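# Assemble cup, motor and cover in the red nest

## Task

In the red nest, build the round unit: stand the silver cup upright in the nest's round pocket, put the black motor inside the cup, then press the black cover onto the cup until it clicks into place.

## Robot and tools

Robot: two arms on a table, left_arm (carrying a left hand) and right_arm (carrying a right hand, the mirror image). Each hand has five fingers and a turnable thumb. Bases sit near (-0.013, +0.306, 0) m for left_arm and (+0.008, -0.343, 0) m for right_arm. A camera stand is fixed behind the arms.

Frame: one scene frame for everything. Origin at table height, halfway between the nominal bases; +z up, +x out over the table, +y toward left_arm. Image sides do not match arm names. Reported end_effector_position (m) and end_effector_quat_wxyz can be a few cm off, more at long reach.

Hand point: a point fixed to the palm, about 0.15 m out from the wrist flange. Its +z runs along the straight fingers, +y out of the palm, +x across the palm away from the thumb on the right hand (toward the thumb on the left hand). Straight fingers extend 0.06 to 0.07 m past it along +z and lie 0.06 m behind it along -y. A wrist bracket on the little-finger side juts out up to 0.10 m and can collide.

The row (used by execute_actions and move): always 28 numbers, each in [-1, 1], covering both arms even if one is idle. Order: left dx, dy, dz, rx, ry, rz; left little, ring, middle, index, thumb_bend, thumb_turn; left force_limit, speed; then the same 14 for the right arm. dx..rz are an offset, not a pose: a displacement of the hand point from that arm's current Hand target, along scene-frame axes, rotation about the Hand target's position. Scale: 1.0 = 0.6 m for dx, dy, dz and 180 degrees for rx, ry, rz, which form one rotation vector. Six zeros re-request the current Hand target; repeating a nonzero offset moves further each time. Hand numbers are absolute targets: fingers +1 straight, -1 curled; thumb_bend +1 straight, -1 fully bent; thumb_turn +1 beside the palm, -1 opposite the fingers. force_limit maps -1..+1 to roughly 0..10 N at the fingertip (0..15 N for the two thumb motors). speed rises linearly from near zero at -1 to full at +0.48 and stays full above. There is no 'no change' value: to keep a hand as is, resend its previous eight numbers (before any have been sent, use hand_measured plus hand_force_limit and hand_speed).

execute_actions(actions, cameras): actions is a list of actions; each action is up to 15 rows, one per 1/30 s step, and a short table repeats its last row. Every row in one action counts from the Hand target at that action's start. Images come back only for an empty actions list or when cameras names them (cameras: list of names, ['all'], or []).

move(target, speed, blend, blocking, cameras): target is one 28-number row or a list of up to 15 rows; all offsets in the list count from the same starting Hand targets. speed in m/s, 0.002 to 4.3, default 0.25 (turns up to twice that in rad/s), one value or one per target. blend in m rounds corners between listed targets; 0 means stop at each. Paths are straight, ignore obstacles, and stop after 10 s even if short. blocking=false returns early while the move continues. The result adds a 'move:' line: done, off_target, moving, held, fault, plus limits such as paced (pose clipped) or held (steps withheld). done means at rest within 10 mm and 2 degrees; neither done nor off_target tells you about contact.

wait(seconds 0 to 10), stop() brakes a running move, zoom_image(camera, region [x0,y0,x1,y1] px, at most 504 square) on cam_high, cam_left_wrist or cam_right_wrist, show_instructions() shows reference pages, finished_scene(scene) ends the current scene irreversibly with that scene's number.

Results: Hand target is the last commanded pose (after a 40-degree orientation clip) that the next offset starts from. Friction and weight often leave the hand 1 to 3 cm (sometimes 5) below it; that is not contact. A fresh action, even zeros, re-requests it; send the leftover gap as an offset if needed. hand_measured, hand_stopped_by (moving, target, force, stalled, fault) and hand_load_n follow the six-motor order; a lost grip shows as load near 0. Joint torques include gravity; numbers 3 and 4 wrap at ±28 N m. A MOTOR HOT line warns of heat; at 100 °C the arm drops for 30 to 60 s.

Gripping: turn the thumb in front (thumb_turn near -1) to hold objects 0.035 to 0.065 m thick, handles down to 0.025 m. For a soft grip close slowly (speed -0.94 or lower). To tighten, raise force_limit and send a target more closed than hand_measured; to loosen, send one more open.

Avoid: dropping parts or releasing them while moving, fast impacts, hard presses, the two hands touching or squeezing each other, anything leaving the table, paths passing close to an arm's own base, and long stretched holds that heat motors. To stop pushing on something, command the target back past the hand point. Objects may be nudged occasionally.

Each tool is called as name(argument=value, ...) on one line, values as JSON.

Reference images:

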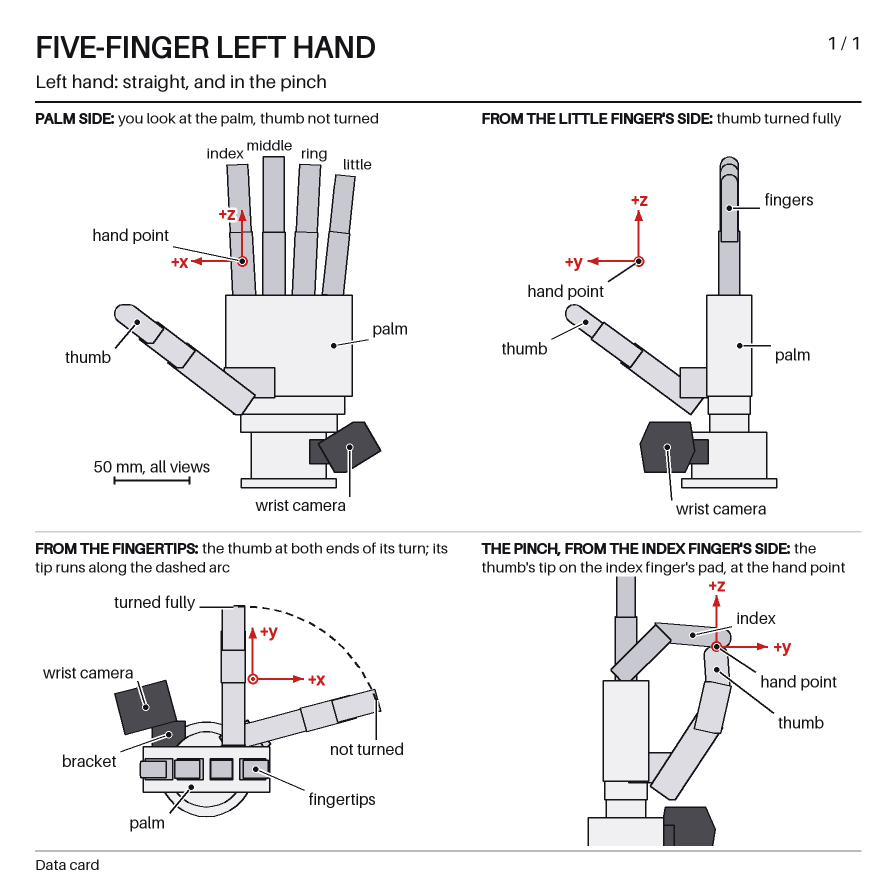

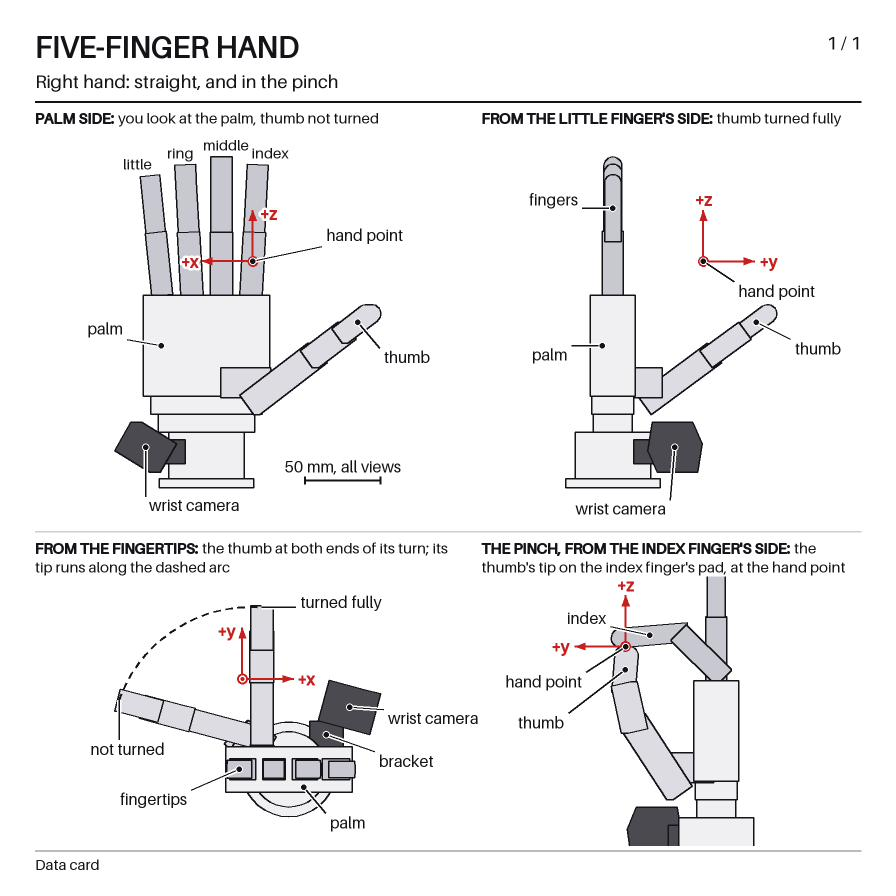

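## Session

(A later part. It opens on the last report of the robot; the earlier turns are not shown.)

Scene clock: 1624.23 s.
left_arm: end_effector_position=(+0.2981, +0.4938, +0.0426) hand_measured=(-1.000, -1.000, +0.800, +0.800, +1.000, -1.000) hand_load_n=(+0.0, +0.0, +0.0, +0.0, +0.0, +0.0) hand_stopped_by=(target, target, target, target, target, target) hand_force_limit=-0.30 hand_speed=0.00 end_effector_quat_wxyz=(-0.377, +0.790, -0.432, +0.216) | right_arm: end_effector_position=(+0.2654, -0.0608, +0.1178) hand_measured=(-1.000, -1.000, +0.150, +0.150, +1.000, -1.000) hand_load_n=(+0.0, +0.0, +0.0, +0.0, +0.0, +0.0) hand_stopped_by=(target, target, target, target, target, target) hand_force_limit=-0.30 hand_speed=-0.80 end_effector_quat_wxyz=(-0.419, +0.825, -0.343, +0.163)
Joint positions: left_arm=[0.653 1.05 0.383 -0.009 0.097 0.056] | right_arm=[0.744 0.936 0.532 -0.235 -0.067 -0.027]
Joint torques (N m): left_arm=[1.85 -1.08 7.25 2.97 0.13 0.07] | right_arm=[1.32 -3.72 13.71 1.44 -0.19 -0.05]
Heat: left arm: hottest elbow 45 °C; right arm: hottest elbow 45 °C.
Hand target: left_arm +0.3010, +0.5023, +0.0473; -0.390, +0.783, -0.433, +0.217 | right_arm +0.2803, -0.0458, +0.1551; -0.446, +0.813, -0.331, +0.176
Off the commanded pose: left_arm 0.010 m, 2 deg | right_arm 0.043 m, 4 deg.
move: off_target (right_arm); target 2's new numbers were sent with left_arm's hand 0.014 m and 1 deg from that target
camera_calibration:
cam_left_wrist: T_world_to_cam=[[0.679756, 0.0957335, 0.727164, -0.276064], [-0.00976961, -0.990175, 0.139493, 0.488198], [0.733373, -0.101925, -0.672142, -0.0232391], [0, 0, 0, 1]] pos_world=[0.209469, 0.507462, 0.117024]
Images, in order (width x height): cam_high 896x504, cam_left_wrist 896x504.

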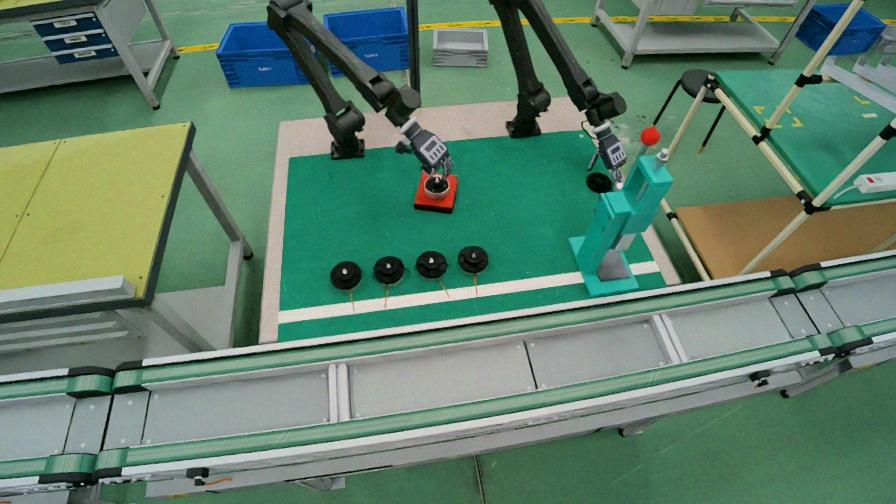

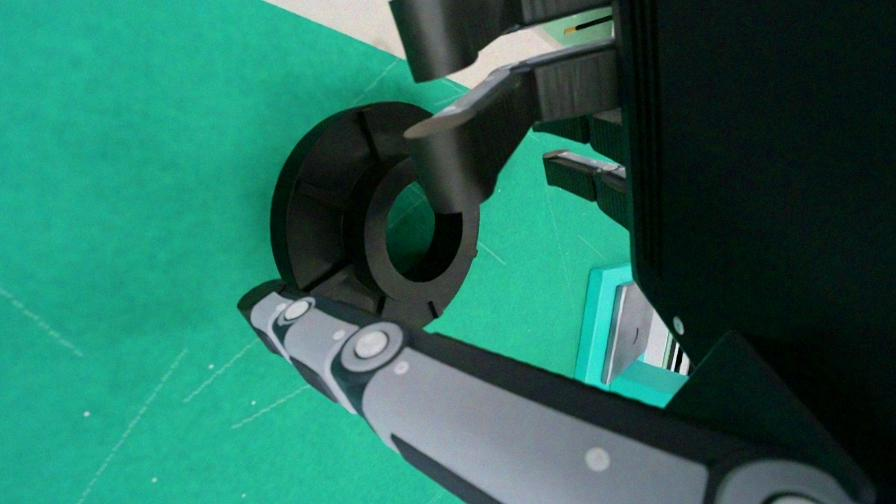

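move(target=[[-0.004,0,-0.032,0,0,0,-1,-1,0.8,0.8,1,-1,-0.3,-0.6, 0,0.0,0,0,0,0,-1,-1,0.15,0.15,1,-1,-0.3,-0.8]], speed=0.06, cameras=["cam_left_wrist","cam_high"])

zoom_image(camera="cam_left_wrist", region=[200, 60, 600, 400])

Scene clock: 1660.57 s.
left_arm: end_effector_position=(+0.2964, +0.4934, +0.0240) hand_measured=(-1.000, -1.000, +0.800, +0.800, +1.000, -1.000) hand_load_n=(+0.0, +0.0, +0.0, +0.0, +0.0, +0.0) hand_stopped_by=(target, target, target, target, target, target) hand_force_limit=-0.30 hand_speed=-0.60 end_effector_quat_wxyz=(-0.376, +0.791, -0.431, +0.217) | right_arm: end_effector_position=(+0.2654, -0.0608, +0.1178) hand_measured=(-1.000, -1.000, +0.150, +0.150, +1.000, -1.000) hand_load_n=(+0.0, +0.0, +0.0, +0.0, -0.5, +0.0) hand_stopped_by=(target, target, target, target, target, target) hand_force_limit=-0.30 hand_speed=-0.80 end_effector_quat_wxyz=(-0.419, +0.825, -0.343, +0.163)
Joint positions: left_arm=[0.658 1.105 0.351 0.078 0.102 0.056] | right_arm=[0.744 0.936 0.532 -0.235 -0.067 -0.027]
Joint torques (N m): left_arm=[2.37 -1.55 6.76 2.91 0.18 0.1] | right_arm=[1.26 -3.72 13.71 1.47 -0.19 -0.05]
Heat: left arm: hottest elbow 43 °C; right arm: hottest elbow 45 °C.
Hand target: left_arm +0.2986, +0.5023, +0.0281; -0.390, +0.783, -0.433, +0.217 | right_arm +0.2803, -0.0458, +0.1551; -0.446, +0.813, -0.331, +0.176
Off the commanded pose: left_arm 0.010 m, 2 deg | right_arm 0.043 m, 4 deg.
move: off_target (right_arm)
camera_calibration:
cam_left_wrist: T_world_to_cam=[[0.67839, 0.0980272, 0.728133, -0.262116], [-0.00899775, -0.989876, 0.141648, 0.489966], [0.734647, -0.102644, -0.67064, -0.034496], [0, 0, 0, 1]] pos_world=[0.207568, 0.507159, 0.0983185]
Images, in order (width x height): cam_high 896x504, cam_left_wrist 896x504.

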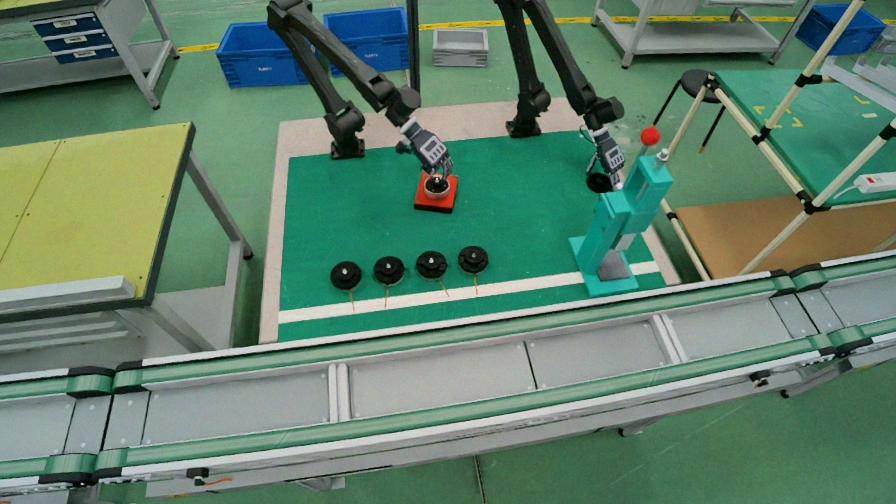

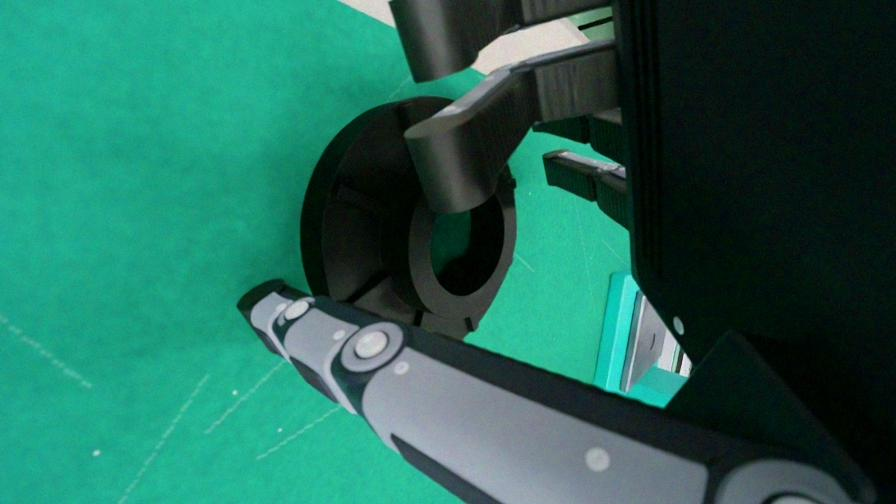

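Scaled by 1.260 from the camera's 896x504 image, which has a finer 1280x720 frame.

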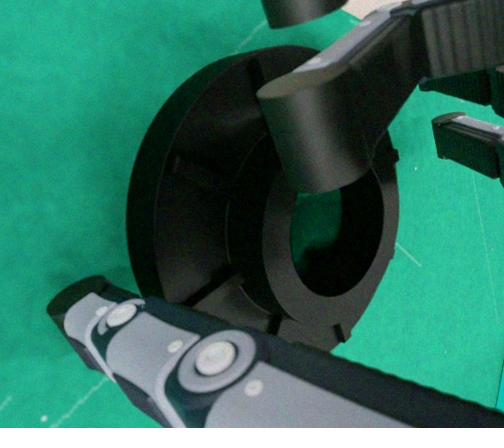

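execute_actions(actions=[[[0,0,0,0,0,0,-1,-1,0,0,0.6,-1,-0.3,-0.88, 0,0,0,0,0,0,-1,-1,0.15,0.15,1,-1,-0.3,-0.8]]])

wait(seconds=2, cameras=["cam_left_wrist","cam_high"])

zoom_image(camera="cam_high", region=[560, 130, 640, 210])

Scene clock: 1668.90 s.
left_arm: end_effector_position=(+0.3003, +0.4962, +0.0284) hand_measured=(-1.000, -1.000, +0.468, +0.480, +0.838, -1.000) hand_load_n=(+0.0, +0.0, +5.0, +2.5, +7.0, +0.5) hand_stopped_by=(target, target, force, force, force, target) hand_force_limit=-0.30 hand_speed=-0.88 end_effector_quat_wxyz=(-0.385, +0.786, -0.430, +0.222) | right_arm: end_effector_position=(+0.2654, -0.0608, +0.1178) hand_measured=(-1.000, -1.000, +0.150, +0.150, +1.000, -1.000) hand_load_n=(+0.0, +0.0, -0.5, +0.0, +0.0, +0.0) hand_stopped_by=(target, target, target, target, target, target) hand_force_limit=-0.30 hand_speed=-0.80 end_effector_quat_wxyz=(-0.419, +0.825, -0.343, +0.163)
Joint positions: left_arm=[0.658 1.104 0.352 0.097 0.103 0.056] | right_arm=[0.744 0.936 0.532 -0.235 -0.067 -0.027]
Joint torques (N m): left_arm=[2.49 -1.73 6.79 2.21 0.09 0.1] | right_arm=[1.2 -3.72 13.71 1.47 -0.2 -0.05]
Heat: left arm: hottest elbow 43 °C; right arm: hottest elbow 45 °C.
Hand target: left_arm +0.2986, +0.5023, +0.0281; -0.390, +0.783, -0.433, +0.217 | right_arm +0.2803, -0.0458, +0.1551; -0.446, +0.813, -0.331, +0.176
Off the commanded pose: left_arm 0.006 m, 1 deg | right_arm 0.043 m, 4 deg.
Step readings (end_effector_position of left_arm | right_arm):
0: (+0.2964, +0.4934, +0.0240) | (+0.2654, -0.0608, +0.1178)
1: (+0.2964, +0.4934, +0.0240) | (+0.2654, -0.0608, +0.1178)
2: (+0.2964, +0.4934, +0.0240) | (+0.2654, -0.0608, +0.1178)
4: (+0.2964, +0.4934, +0.0240) | (+0.2654, -0.0608, +0.1178)
8: (+0.2964, +0.4934, +0.0240) | (+0.2654, -0.0608, +0.1178)
15: (+0.2964, +0.4934, +0.0240) | (+0.2654, -0.0608, +0.1178)

Scene clock: 1670.90 s.
left_arm: end_effector_position=(+0.3003, +0.4962, +0.0284) hand_measured=(-1.000, -1.000, +0.468, +0.480, +0.838, -1.000) hand_load_n=(+0.5, +0.0, +5.0, +3.0, +7.0, +0.5) hand_stopped_by=(target, target, force, force, force, target) hand_force_limit=-0.30 hand_speed=-0.88 end_effector_quat_wxyz=(-0.385, +0.786, -0.430, +0.222) | right_arm: end_effector_position=(+0.2654, -0.0608, +0.1178) hand_measured=(-1.000, -1.000, +0.150, +0.150, +1.000, -1.000) hand_load_n=(+0.0, +0.5, +0.0, +0.0, -0.5, +0.0) hand_stopped_by=(target, target, target, target, target, target) hand_force_limit=-0.30 hand_speed=-0.80 end_effector_quat_wxyz=(-0.419, +0.825, -0.343, +0.163)
Joint positions: left_arm=[0.658 1.104 0.352 0.097 0.103 0.056] | right_arm=[0.744 0.936 0.532 -0.235 -0.067 -0.027]
Joint torques (N m): left_arm=[2.02 -1.49 6.75 2.26 0.1 0.09] | right_arm=[1.32 -3.78 13.71 1.47 -0.19 -0.05]
Heat: left arm: hottest elbow 43 °C; right arm: hottest elbow 45 °C.
Hand target: left_arm +0.2986, +0.5023, +0.0281; -0.390, +0.783, -0.433, +0.217 | right_arm +0.2803, -0.0458, +0.1551; -0.446, +0.813, -0.331, +0.176
Off the commanded pose: left_arm 0.006 m, 1 deg | right_arm 0.043 m, 4 deg.
wait: 2.00 s; at rest by 0.17 s
camera_calibration:
cam_left_wrist: T_world_to_cam=[[0.665789, 0.0878791, 0.740947, -0.259692], [-0.0124995, -0.991587, 0.128837, 0.494373], [0.746036, -0.09504, -0.659089, -0.0416975], [0, 0, 0, 1]] pos_world=[0.210187, 0.509072, 0.101242]
Images, in order (width x height): cam_high 896x504, cam_left_wrist 896x504.

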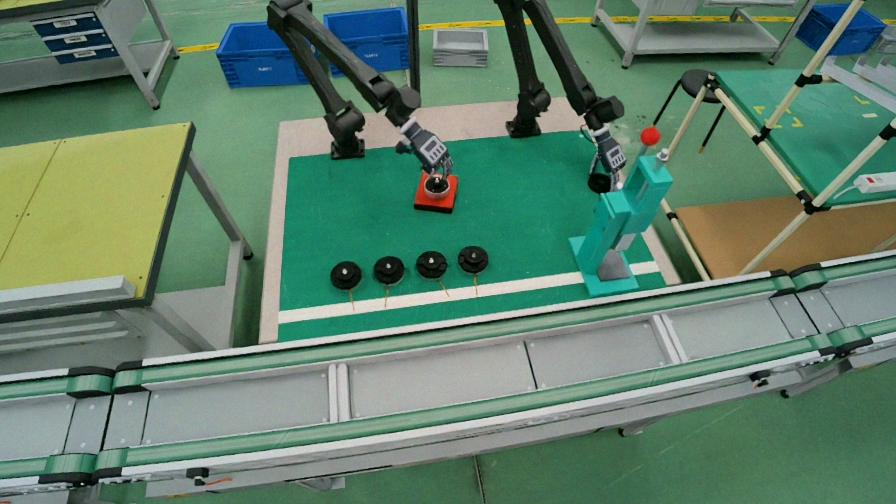

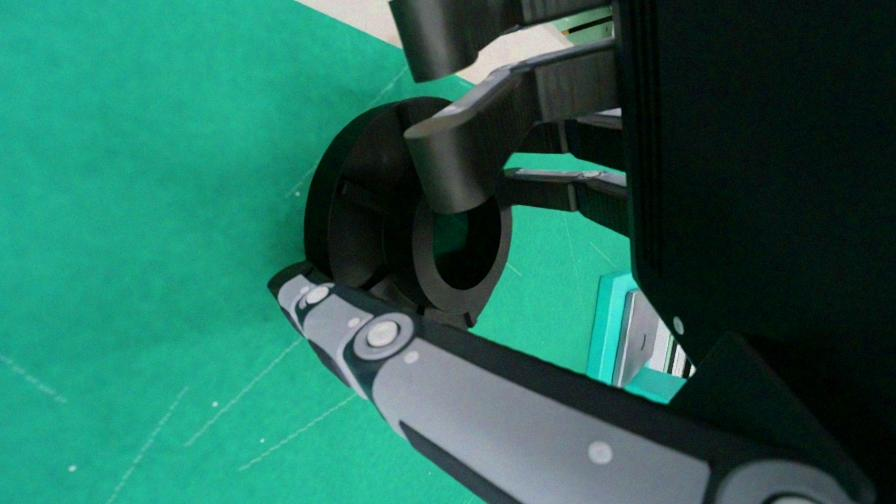

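Scaled by 6.300 from the camera's 896x504 image, which has a finer 1280x720 frame.

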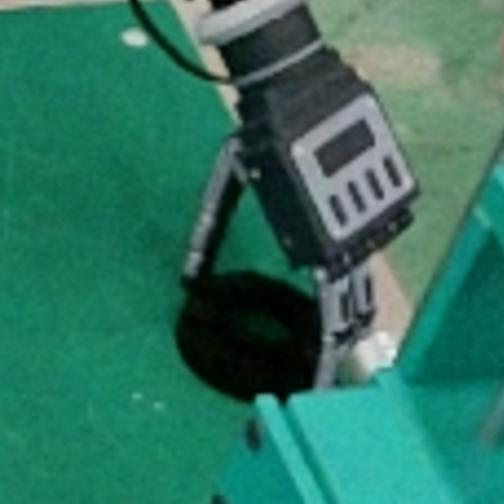

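move(target=[[0,0,0.1,0,0,0,-1,-1,0,0,0.6,-1,-0.3,-0.88, 0,0.0,0,0,0,0,-1,-1,0.15,0.15,1,-1,-0.3,-0.8]], speed=0.08, cameras=["cam_left_wrist","cam_high"])

zoom_image(camera="cam_high", region=[560, 110, 640, 190])

Scene clock: 1682.87 s.
left_arm: end_effector_position=(+0.2841, +0.4832, +0.0574) hand_measured=(-1.000, -1.000, +0.468, +0.480, +0.840, -1.000) hand_load_n=(+0.0, +0.5, +3.5, +2.0, +7.5, +0.5) hand_stopped_by=(target, target, force, force, force, target) hand_force_limit=-0.30 hand_speed=-0.88 end_effector_quat_wxyz=(-0.361, +0.798, -0.434, +0.212) | right_arm: end_effector_position=(+0.2654, -0.0608, +0.1178) hand_measured=(-1.000, -1.000, +0.150, +0.150, +1.000, -1.000) hand_load_n=(+0.0, +0.5, +0.0, +0.0, +0.0, +0.0) hand_stopped_by=(target, target, target, target, target, target) hand_force_limit=-0.30 hand_speed=-0.80 end_effector_quat_wxyz=(-0.419, +0.825, -0.343, +0.163)
Joint positions: left_arm=[0.658 0.955 0.398 -0.156 0.103 0.056] | right_arm=[0.744 0.936 0.532 -0.235 -0.067 -0.027]
Joint torques (N m): left_arm=[1.96 -1.67 11.28 1.68 0.09 0.1] | right_arm=[1.38 -3.72 13.72 1.47 -0.19 -0.05]
Heat: left arm: hottest elbow 43 °C; right arm: hottest elbow 46 °C.
Hand target: left_arm +0.2986, +0.5023, +0.0881; -0.390, +0.783, -0.433, +0.217 | right_arm +0.2803, -0.0458, +0.1551; -0.446, +0.813, -0.331, +0.176
Off the commanded pose: left_arm 0.039 m, 4 deg | right_arm 0.043 m, 4 deg.
move: off_target (left_arm, right_arm)
camera_calibration:
cam_left_wrist: T_world_to_cam=[[0.698652, 0.11438, 0.70626, -0.28948], [-0.00582842, -0.986196, 0.165482, 0.470963], [0.715438, -0.119731, -0.68834, 0.0105501], [0, 0, 0, 1]] pos_world=[0.197442, 0.498836, 0.133774]
Images, in order (width x height): cam_high 896x504, cam_left_wrist 896x504.

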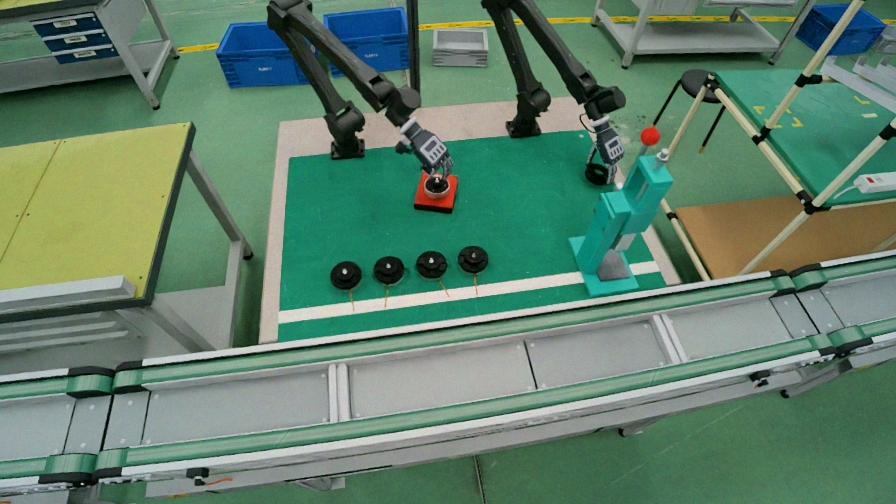

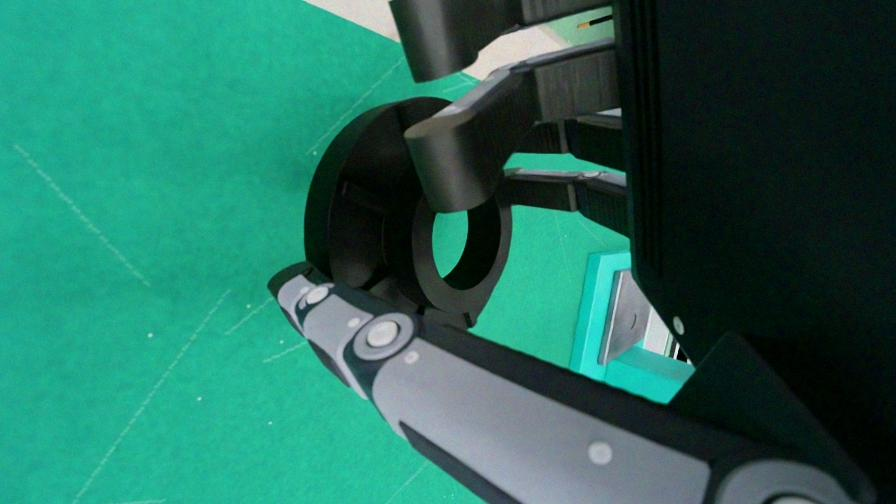

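Scaled by 6.300 from the camera's 896x504 image, which has a finer 1280x720 frame.

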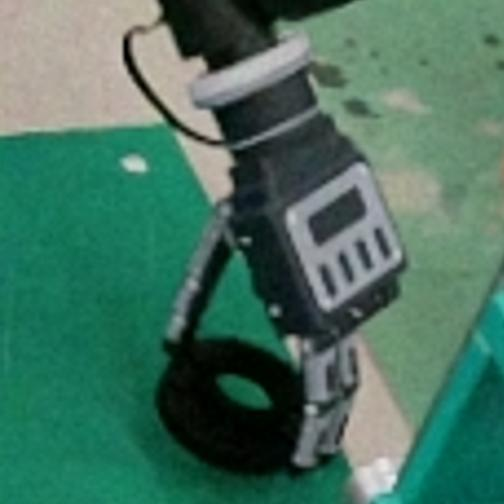

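move(target=[[0,0,0.12,0,0,0,-1,-1,0,0,0.6,-1,-0.3,-0.88, 0,0,0.09,0,0,0,-1,-1,0.15,0.15,1,-1,-0.3,-0.8],[0,-0.4,0.14,0,0,-0.2,-1,-1,0,0,0.6,-1,-0.3,-0.88, -0.02,-0.373,0.1,0,0,0,-1,-1,0.15,0.15,1,-1,-0.3,-0.8],[-0.0185,-0.973,0.1115,0,0,-0.461,-1,-1,0,0,0.6,-1,-0.3,-0.88, -0.02,-0.373,0.1,0,0,0,-1,-1,0.15,0.15,1,-1,-0.3,-0.8]], speed=0.15, blend=0.03, cameras=["cam_left_wrist","cam_high","cam_right_wrist"])

zoom_image(camera="cam_high", region=[400, 120, 480, 210])

Scene clock: 1718.40 s.
left_arm: end_effector_position=(+0.2684, -0.0573, +0.1223) hand_measured=(-1.000, -1.000, +0.468, +0.480, +0.840, -1.000) hand_load_n=(+0.5, +0.5, +4.0, +2.5, +7.5, +0.5) hand_stopped_by=(target, target, force, force, force, target) hand_force_limit=-0.30 hand_speed=-0.88 end_effector_quat_wxyz=(+0.134, -0.317, +0.856, -0.386) | right_arm: end_effector_position=(+0.2553, -0.2661, +0.1863) hand_measured=(-1.000, -1.000, +0.150, +0.150, +1.000, -1.000) hand_load_n=(+0.0, +0.0, +0.0, +0.0, +0.0, +0.0) hand_stopped_by=(target, target, target, target, target, target) hand_force_limit=-0.30 hand_speed=-0.80 end_effector_quat_wxyz=(-0.440, +0.813, -0.350, +0.150)
Joint positions: left_arm=[-0.849 1.216 0.773 -0.287 0.04 0.015] | right_arm=[-0.19 0.672 0.631 -0.902 -0.794 -0.699]
Joint torques (N m): left_arm=[0.73 -4.48 12.12 2.92 0.11 0.08] | right_arm=[0.67 -0.26 13.68 1.01 -0.83 -0.12]
Heat: left arm: hottest elbow 48 °C; right arm: hottest elbow 46 °C.
Hand target: left_arm +0.2875, -0.0815, +0.1550; +0.148, -0.300, +0.843, -0.421 | right_arm +0.2683, -0.2696, +0.2151; -0.446, +0.813, -0.331, +0.176
Off the commanded pose: left_arm 0.045 m, 5 deg | right_arm 0.032 m, 4 deg.
move: off_target (left_arm, right_arm)
camera_calibration:
cam_left_wrist: T_world_to_cam=[[0.214531, -0.691086, 0.6902, -0.176707], [-0.976424, -0.134423, 0.1689, 0.236], [-0.0239454, -0.710162, -0.703631, 0.168228], [0, 0, 0, 1]] pos_world=[0.272373, 0.029073, 0.200473]
cam_right_wrist: T_world_to_cam=[[-0.191669, -0.529398, -0.826438, 0.0655702], [-0.978174, 0.171881, 0.116757, 0.277564], [0.0802376, 0.830779, -0.550788, 0.416503], [0, 0, 0, 1]] pos_world=[0.250655, -0.359017, 0.251187]

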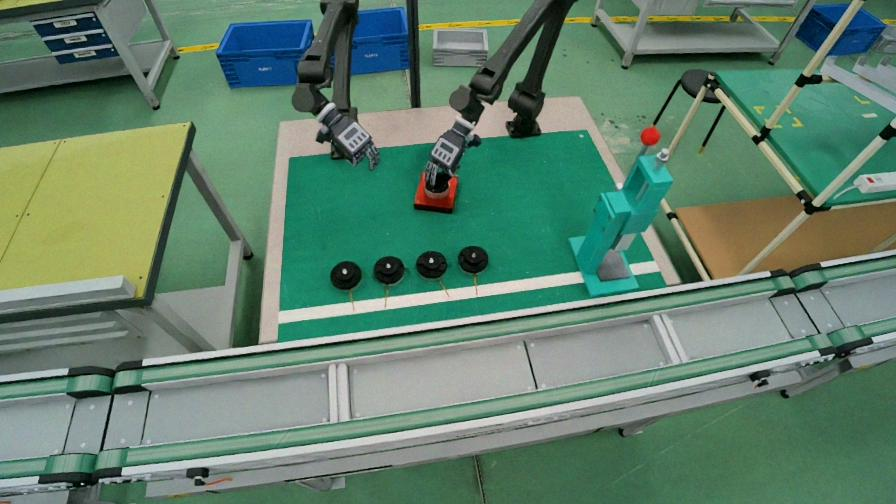

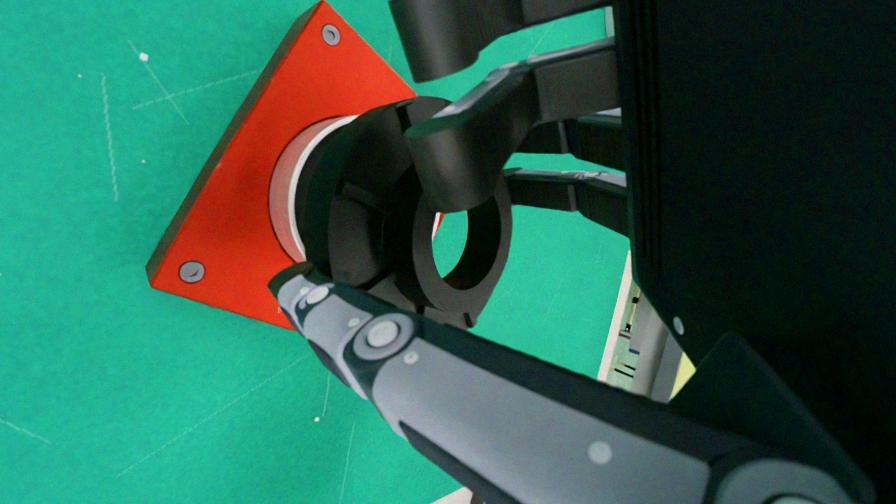

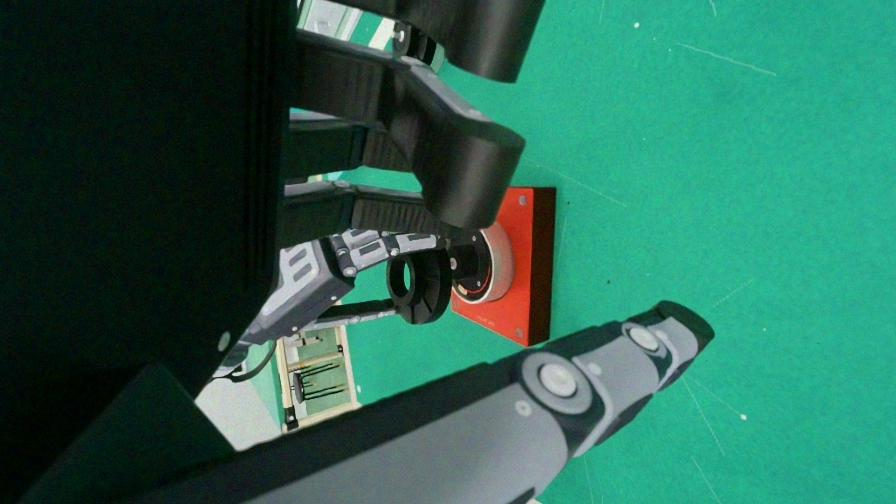

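Scaled by 5.600 from the camera's 896x504 image, which has a finer 1280x720 frame.

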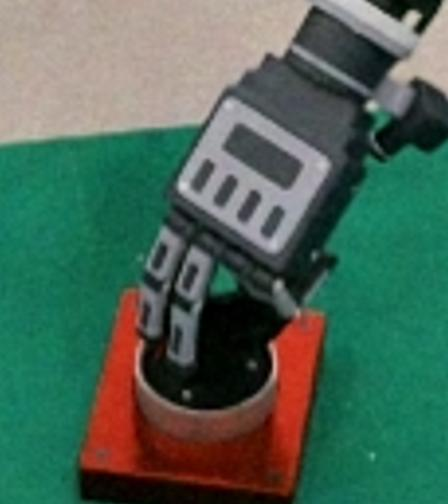

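move(target=[[-0.005,0.0033,-0.065,-0.0064,-0.0053,0,-1,-1,0,0,0.6,-1,-0.3,-0.88, 0,0,0,0,0,0,-1,-1,0.15,0.15,1,-1,-0.3,-0.8]], speed=0.06, cameras=["cam_left_wrist","cam_high","cam_right_wrist"])

zoom_image(camera="cam_high", region=[410, 150, 470, 210])

zoom_image(camera="cam_right_wrist", region=[340, 170, 560, 360])

zoom_image(camera="cam_left_wrist", region=[220, 60, 560, 400])

Scene clock: 1755.77 s.
left_arm: end_effector_position=(+0.2812, -0.0712, +0.1088) hand_measured=(-1.000, -1.000, +0.468, +0.480, +0.840, -1.000) hand_load_n=(+0.0, +0.0, +3.5, +2.0, +7.5, +1.0) hand_stopped_by=(target, target, force, force, force, target) hand_force_limit=-0.30 hand_speed=-0.88 end_effector_quat_wxyz=(+0.147, -0.310, +0.841, -0.418) | right_arm: end_effector_position=(+0.2553, -0.2661, +0.1863) hand_measured=(-1.000, -1.000, +0.150, +0.150, +1.000, -1.000) hand_load_n=(+0.0, +0.0, +0.0, +0.0, +0.0, +0.0) hand_stopped_by=(target, target, target, target, target, target) hand_force_limit=-0.30 hand_speed=-0.80 end_effector_quat_wxyz=(-0.440, +0.813, -0.350, +0.150)
Joint positions: left_arm=[-0.849 1.262 0.733 -0.124 0.04 0.015] | right_arm=[-0.19 0.672 0.631 -0.902 -0.794 -0.699]
Joint torques (N m): left_arm=[0.67 -4.78 8.01 2.95 0.09 0.08] | right_arm=[0.67 -0.26 13.68 0.98 -0.84 -0.12]
Heat: left arm: hottest elbow 49 °C; right arm: hottest elbow 46 °C.
Hand target: left_arm +0.2845, -0.0795, +0.1160; +0.152, -0.298, +0.838, -0.432 | right_arm +0.2683, -0.2696, +0.2151; -0.446, +0.813, -0.331, +0.176
Off the commanded pose: left_arm 0.011 m, 2 deg | right_arm 0.032 m, 4 deg.
move: off_target (left_arm, right_arm)
camera_calibration:
cam_left_wrist: T_world_to_cam=[[0.177444, -0.650648, 0.738357, -0.17176], [-0.984064, -0.126051, 0.125416, 0.256346], [0.0114689, -0.748845, -0.662646, 0.132017], [0, 0, 0, 1]] pos_world=[0.281224, 0.019417, 0.182151]
cam_right_wrist: T_world_to_cam=[[-0.191669, -0.529398, -0.826438, 0.0655702], [-0.978174, 0.171881, 0.116757, 0.277564], [0.0802376, 0.830779, -0.550788, 0.416503], [0, 0, 0, 1]] pos_world=[0.250655, -0.359017, 0.251187]

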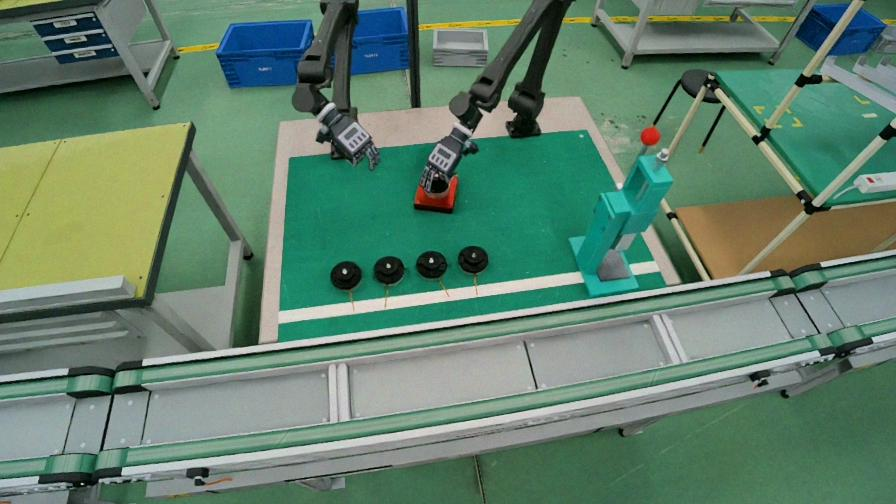

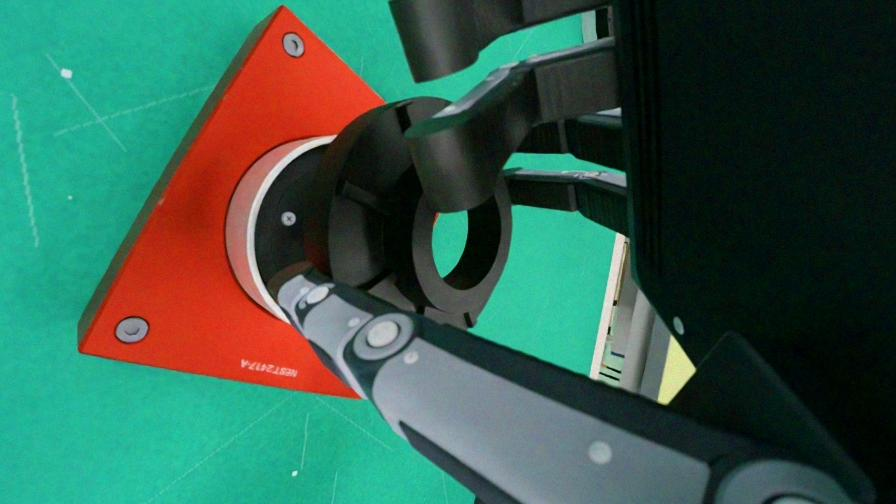

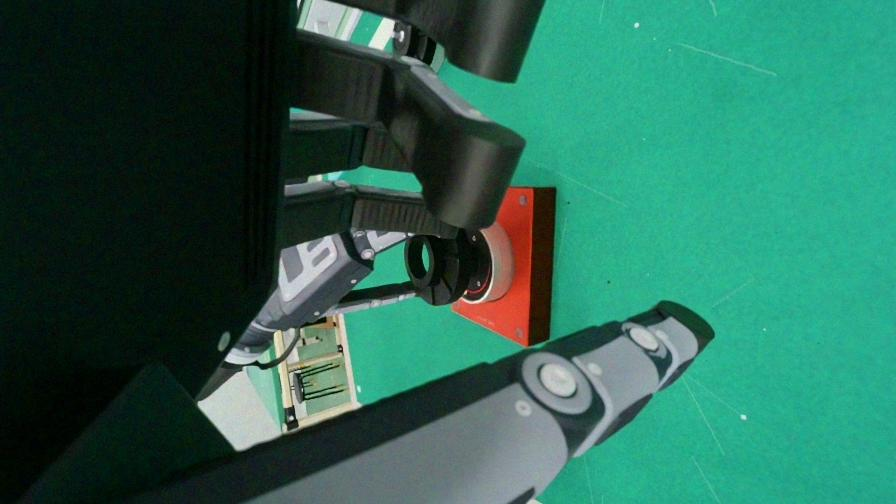

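Scaled by 8.400 from the camera's 896x504 image, which has a finer 1280x720 frame.

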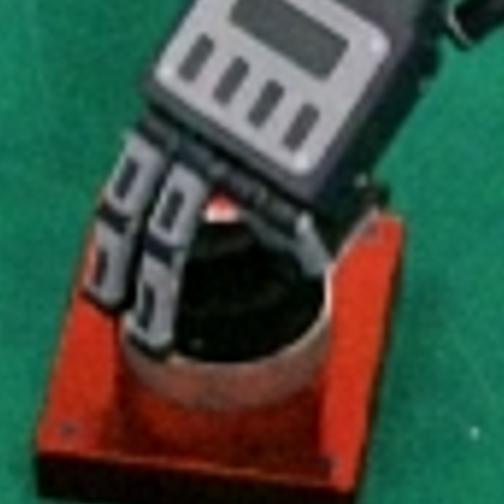

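Scaled by 2.291 from the camera's 896x504 image, which has a finer 1280x720 frame.

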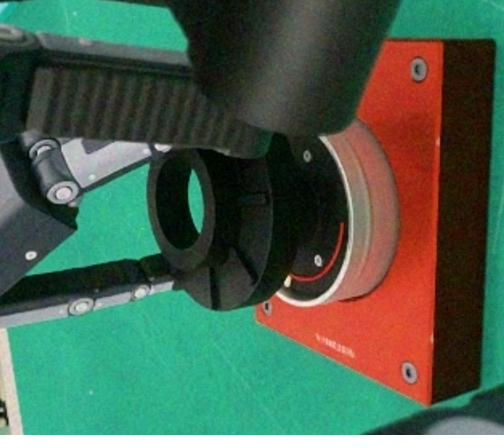

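Scaled by 1.482 from the camera's 896x504 image, which has a finer 1280x720 frame.

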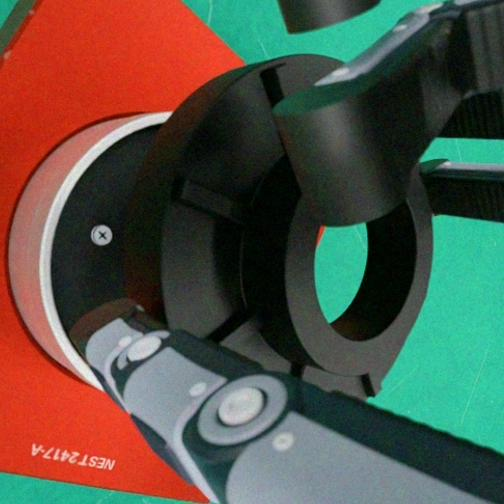

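move(target=[[-0.0083,0.007,-0.018,0,0,0,-1,-1,0,0,0.6,-1,-0.3,-0.88, 0,0,0,0,0,0,-1,-1,0.15,0.15,1,-1,-0.3,-0.8]], speed=0.06, cameras=["cam_left_wrist","cam_high","cam_right_wrist"])

zoom_image(camera="cam_high", region=[410, 150, 470, 210])

zoom_image(camera="cam_right_wrist", region=[380, 190, 540, 340])

zoom_image(camera="cam_left_wrist", region=[220, 60, 560, 400])

Scene clock: 1812.97 s.
left_arm: end_effector_position=(+0.2767, -0.0674, +0.0991) hand_measured=(-1.000, -1.000, +0.468, +0.480, +0.840, -1.000) hand_load_n=(+0.0, +0.0, +3.5, +2.0, +7.5, +0.5) hand_stopped_by=(target, target, force, force, force, target) hand_force_limit=-0.30 hand_speed=-0.88 end_effector_quat_wxyz=(+0.147, -0.310, +0.841, -0.419) | right_arm: end_effector_position=(+0.2553, -0.2661, +0.1863) hand_measured=(-1.000, -1.000, +0.150, +0.150, +1.000, -1.000) hand_load_n=(+0.0, +0.0, +0.0, +0.0, +0.0, +0.0) hand_stopped_by=(target, target, target, target, target, target) hand_force_limit=-0.30 hand_speed=-0.80 end_effector_quat_wxyz=(-0.440, +0.813, -0.350, +0.150)
Joint positions: left_arm=[-0.85 1.262 0.702 -0.092 0.04 0.015] | right_arm=[-0.19 0.672 0.631 -0.902 -0.794 -0.699]
Joint torques (N m): left_arm=[0.26 -4.72 7.8 3 0.03 0.06] | right_arm=[0.73 -0.32 13.67 1.02 -0.83 -0.12]
Heat: left arm: hottest elbow 46 °C; right arm: hottest elbow 46 °C.
Hand target: left_arm +0.2795, -0.0753, +0.1052; +0.152, -0.298, +0.838, -0.432 | right_arm +0.2683, -0.2696, +0.2151; -0.446, +0.813, -0.331, +0.176
Off the commanded pose: left_arm 0.010 m, 2 deg | right_arm 0.032 m, 4 deg.
move: off_target (right_arm)
camera_calibration:
cam_left_wrist: T_world_to_cam=[[0.175709, -0.650091, 0.739262, -0.160825], [-0.984381, -0.124406, 0.124569, 0.253945], [0.0109874, -0.749603, -0.661796, 0.12843], [0, 0, 0, 1]] pos_world=[0.276826, 0.0233127, 0.172252]
cam_right_wrist: T_world_to_cam=[[-0.191669, -0.529398, -0.826438, 0.0655702], [-0.978174, 0.171881, 0.116757, 0.277564], [0.0802376, 0.830779, -0.550788, 0.416503], [0, 0, 0, 1]] pos_world=[0.250655, -0.359017, 0.251187]

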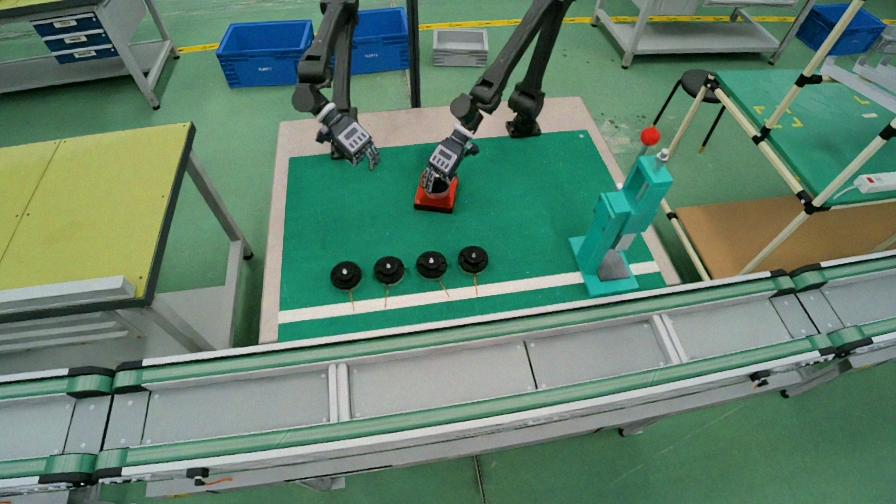

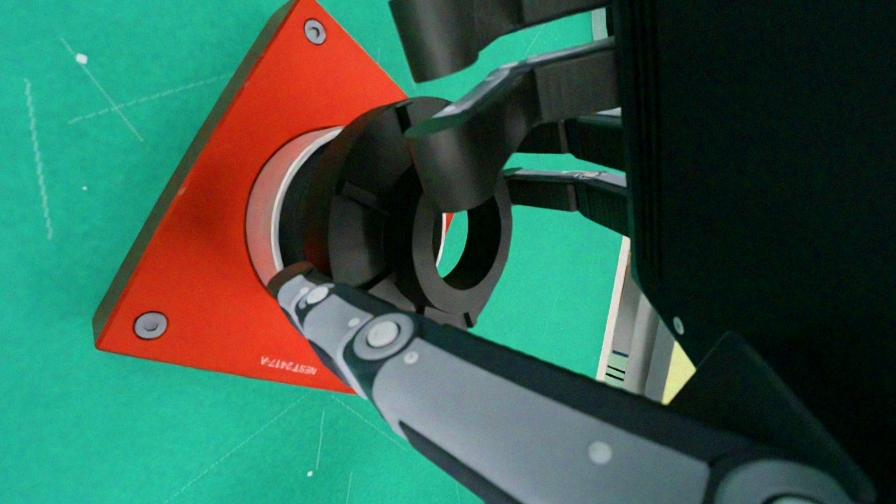

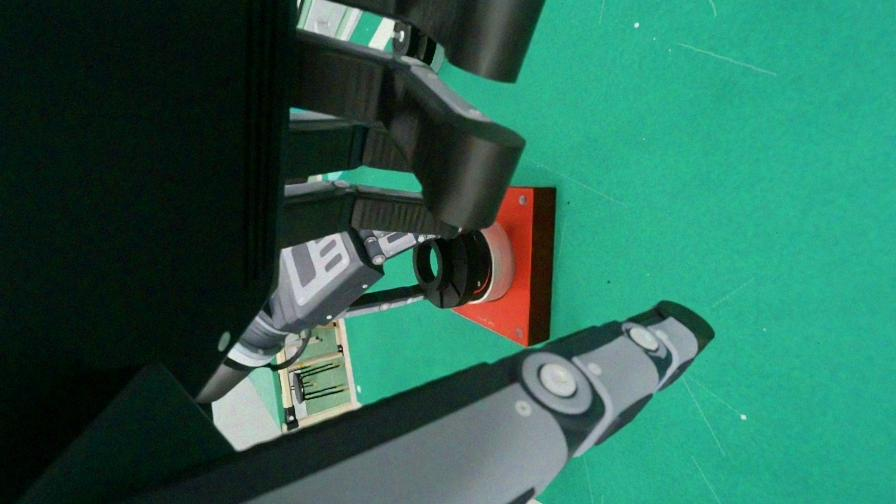

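Scaled by 8.400 from the camera's 896x504 image, which has a finer 1280x720 frame.

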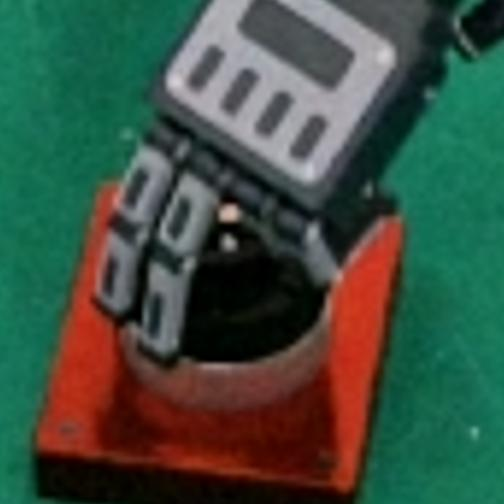

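Scaled by 3.150 from the camera's 896x504 image, which has a finer 1280x720 frame.

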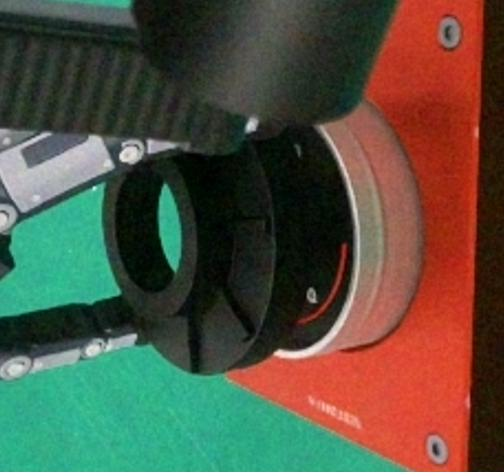

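Scaled by 1.482 from the camera's 896x504 image, which has a finer 1280x720 frame.

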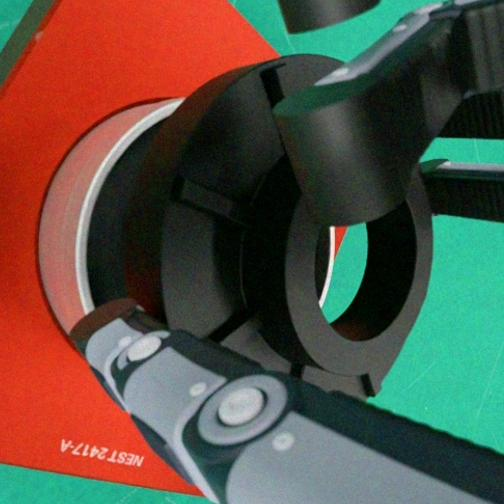

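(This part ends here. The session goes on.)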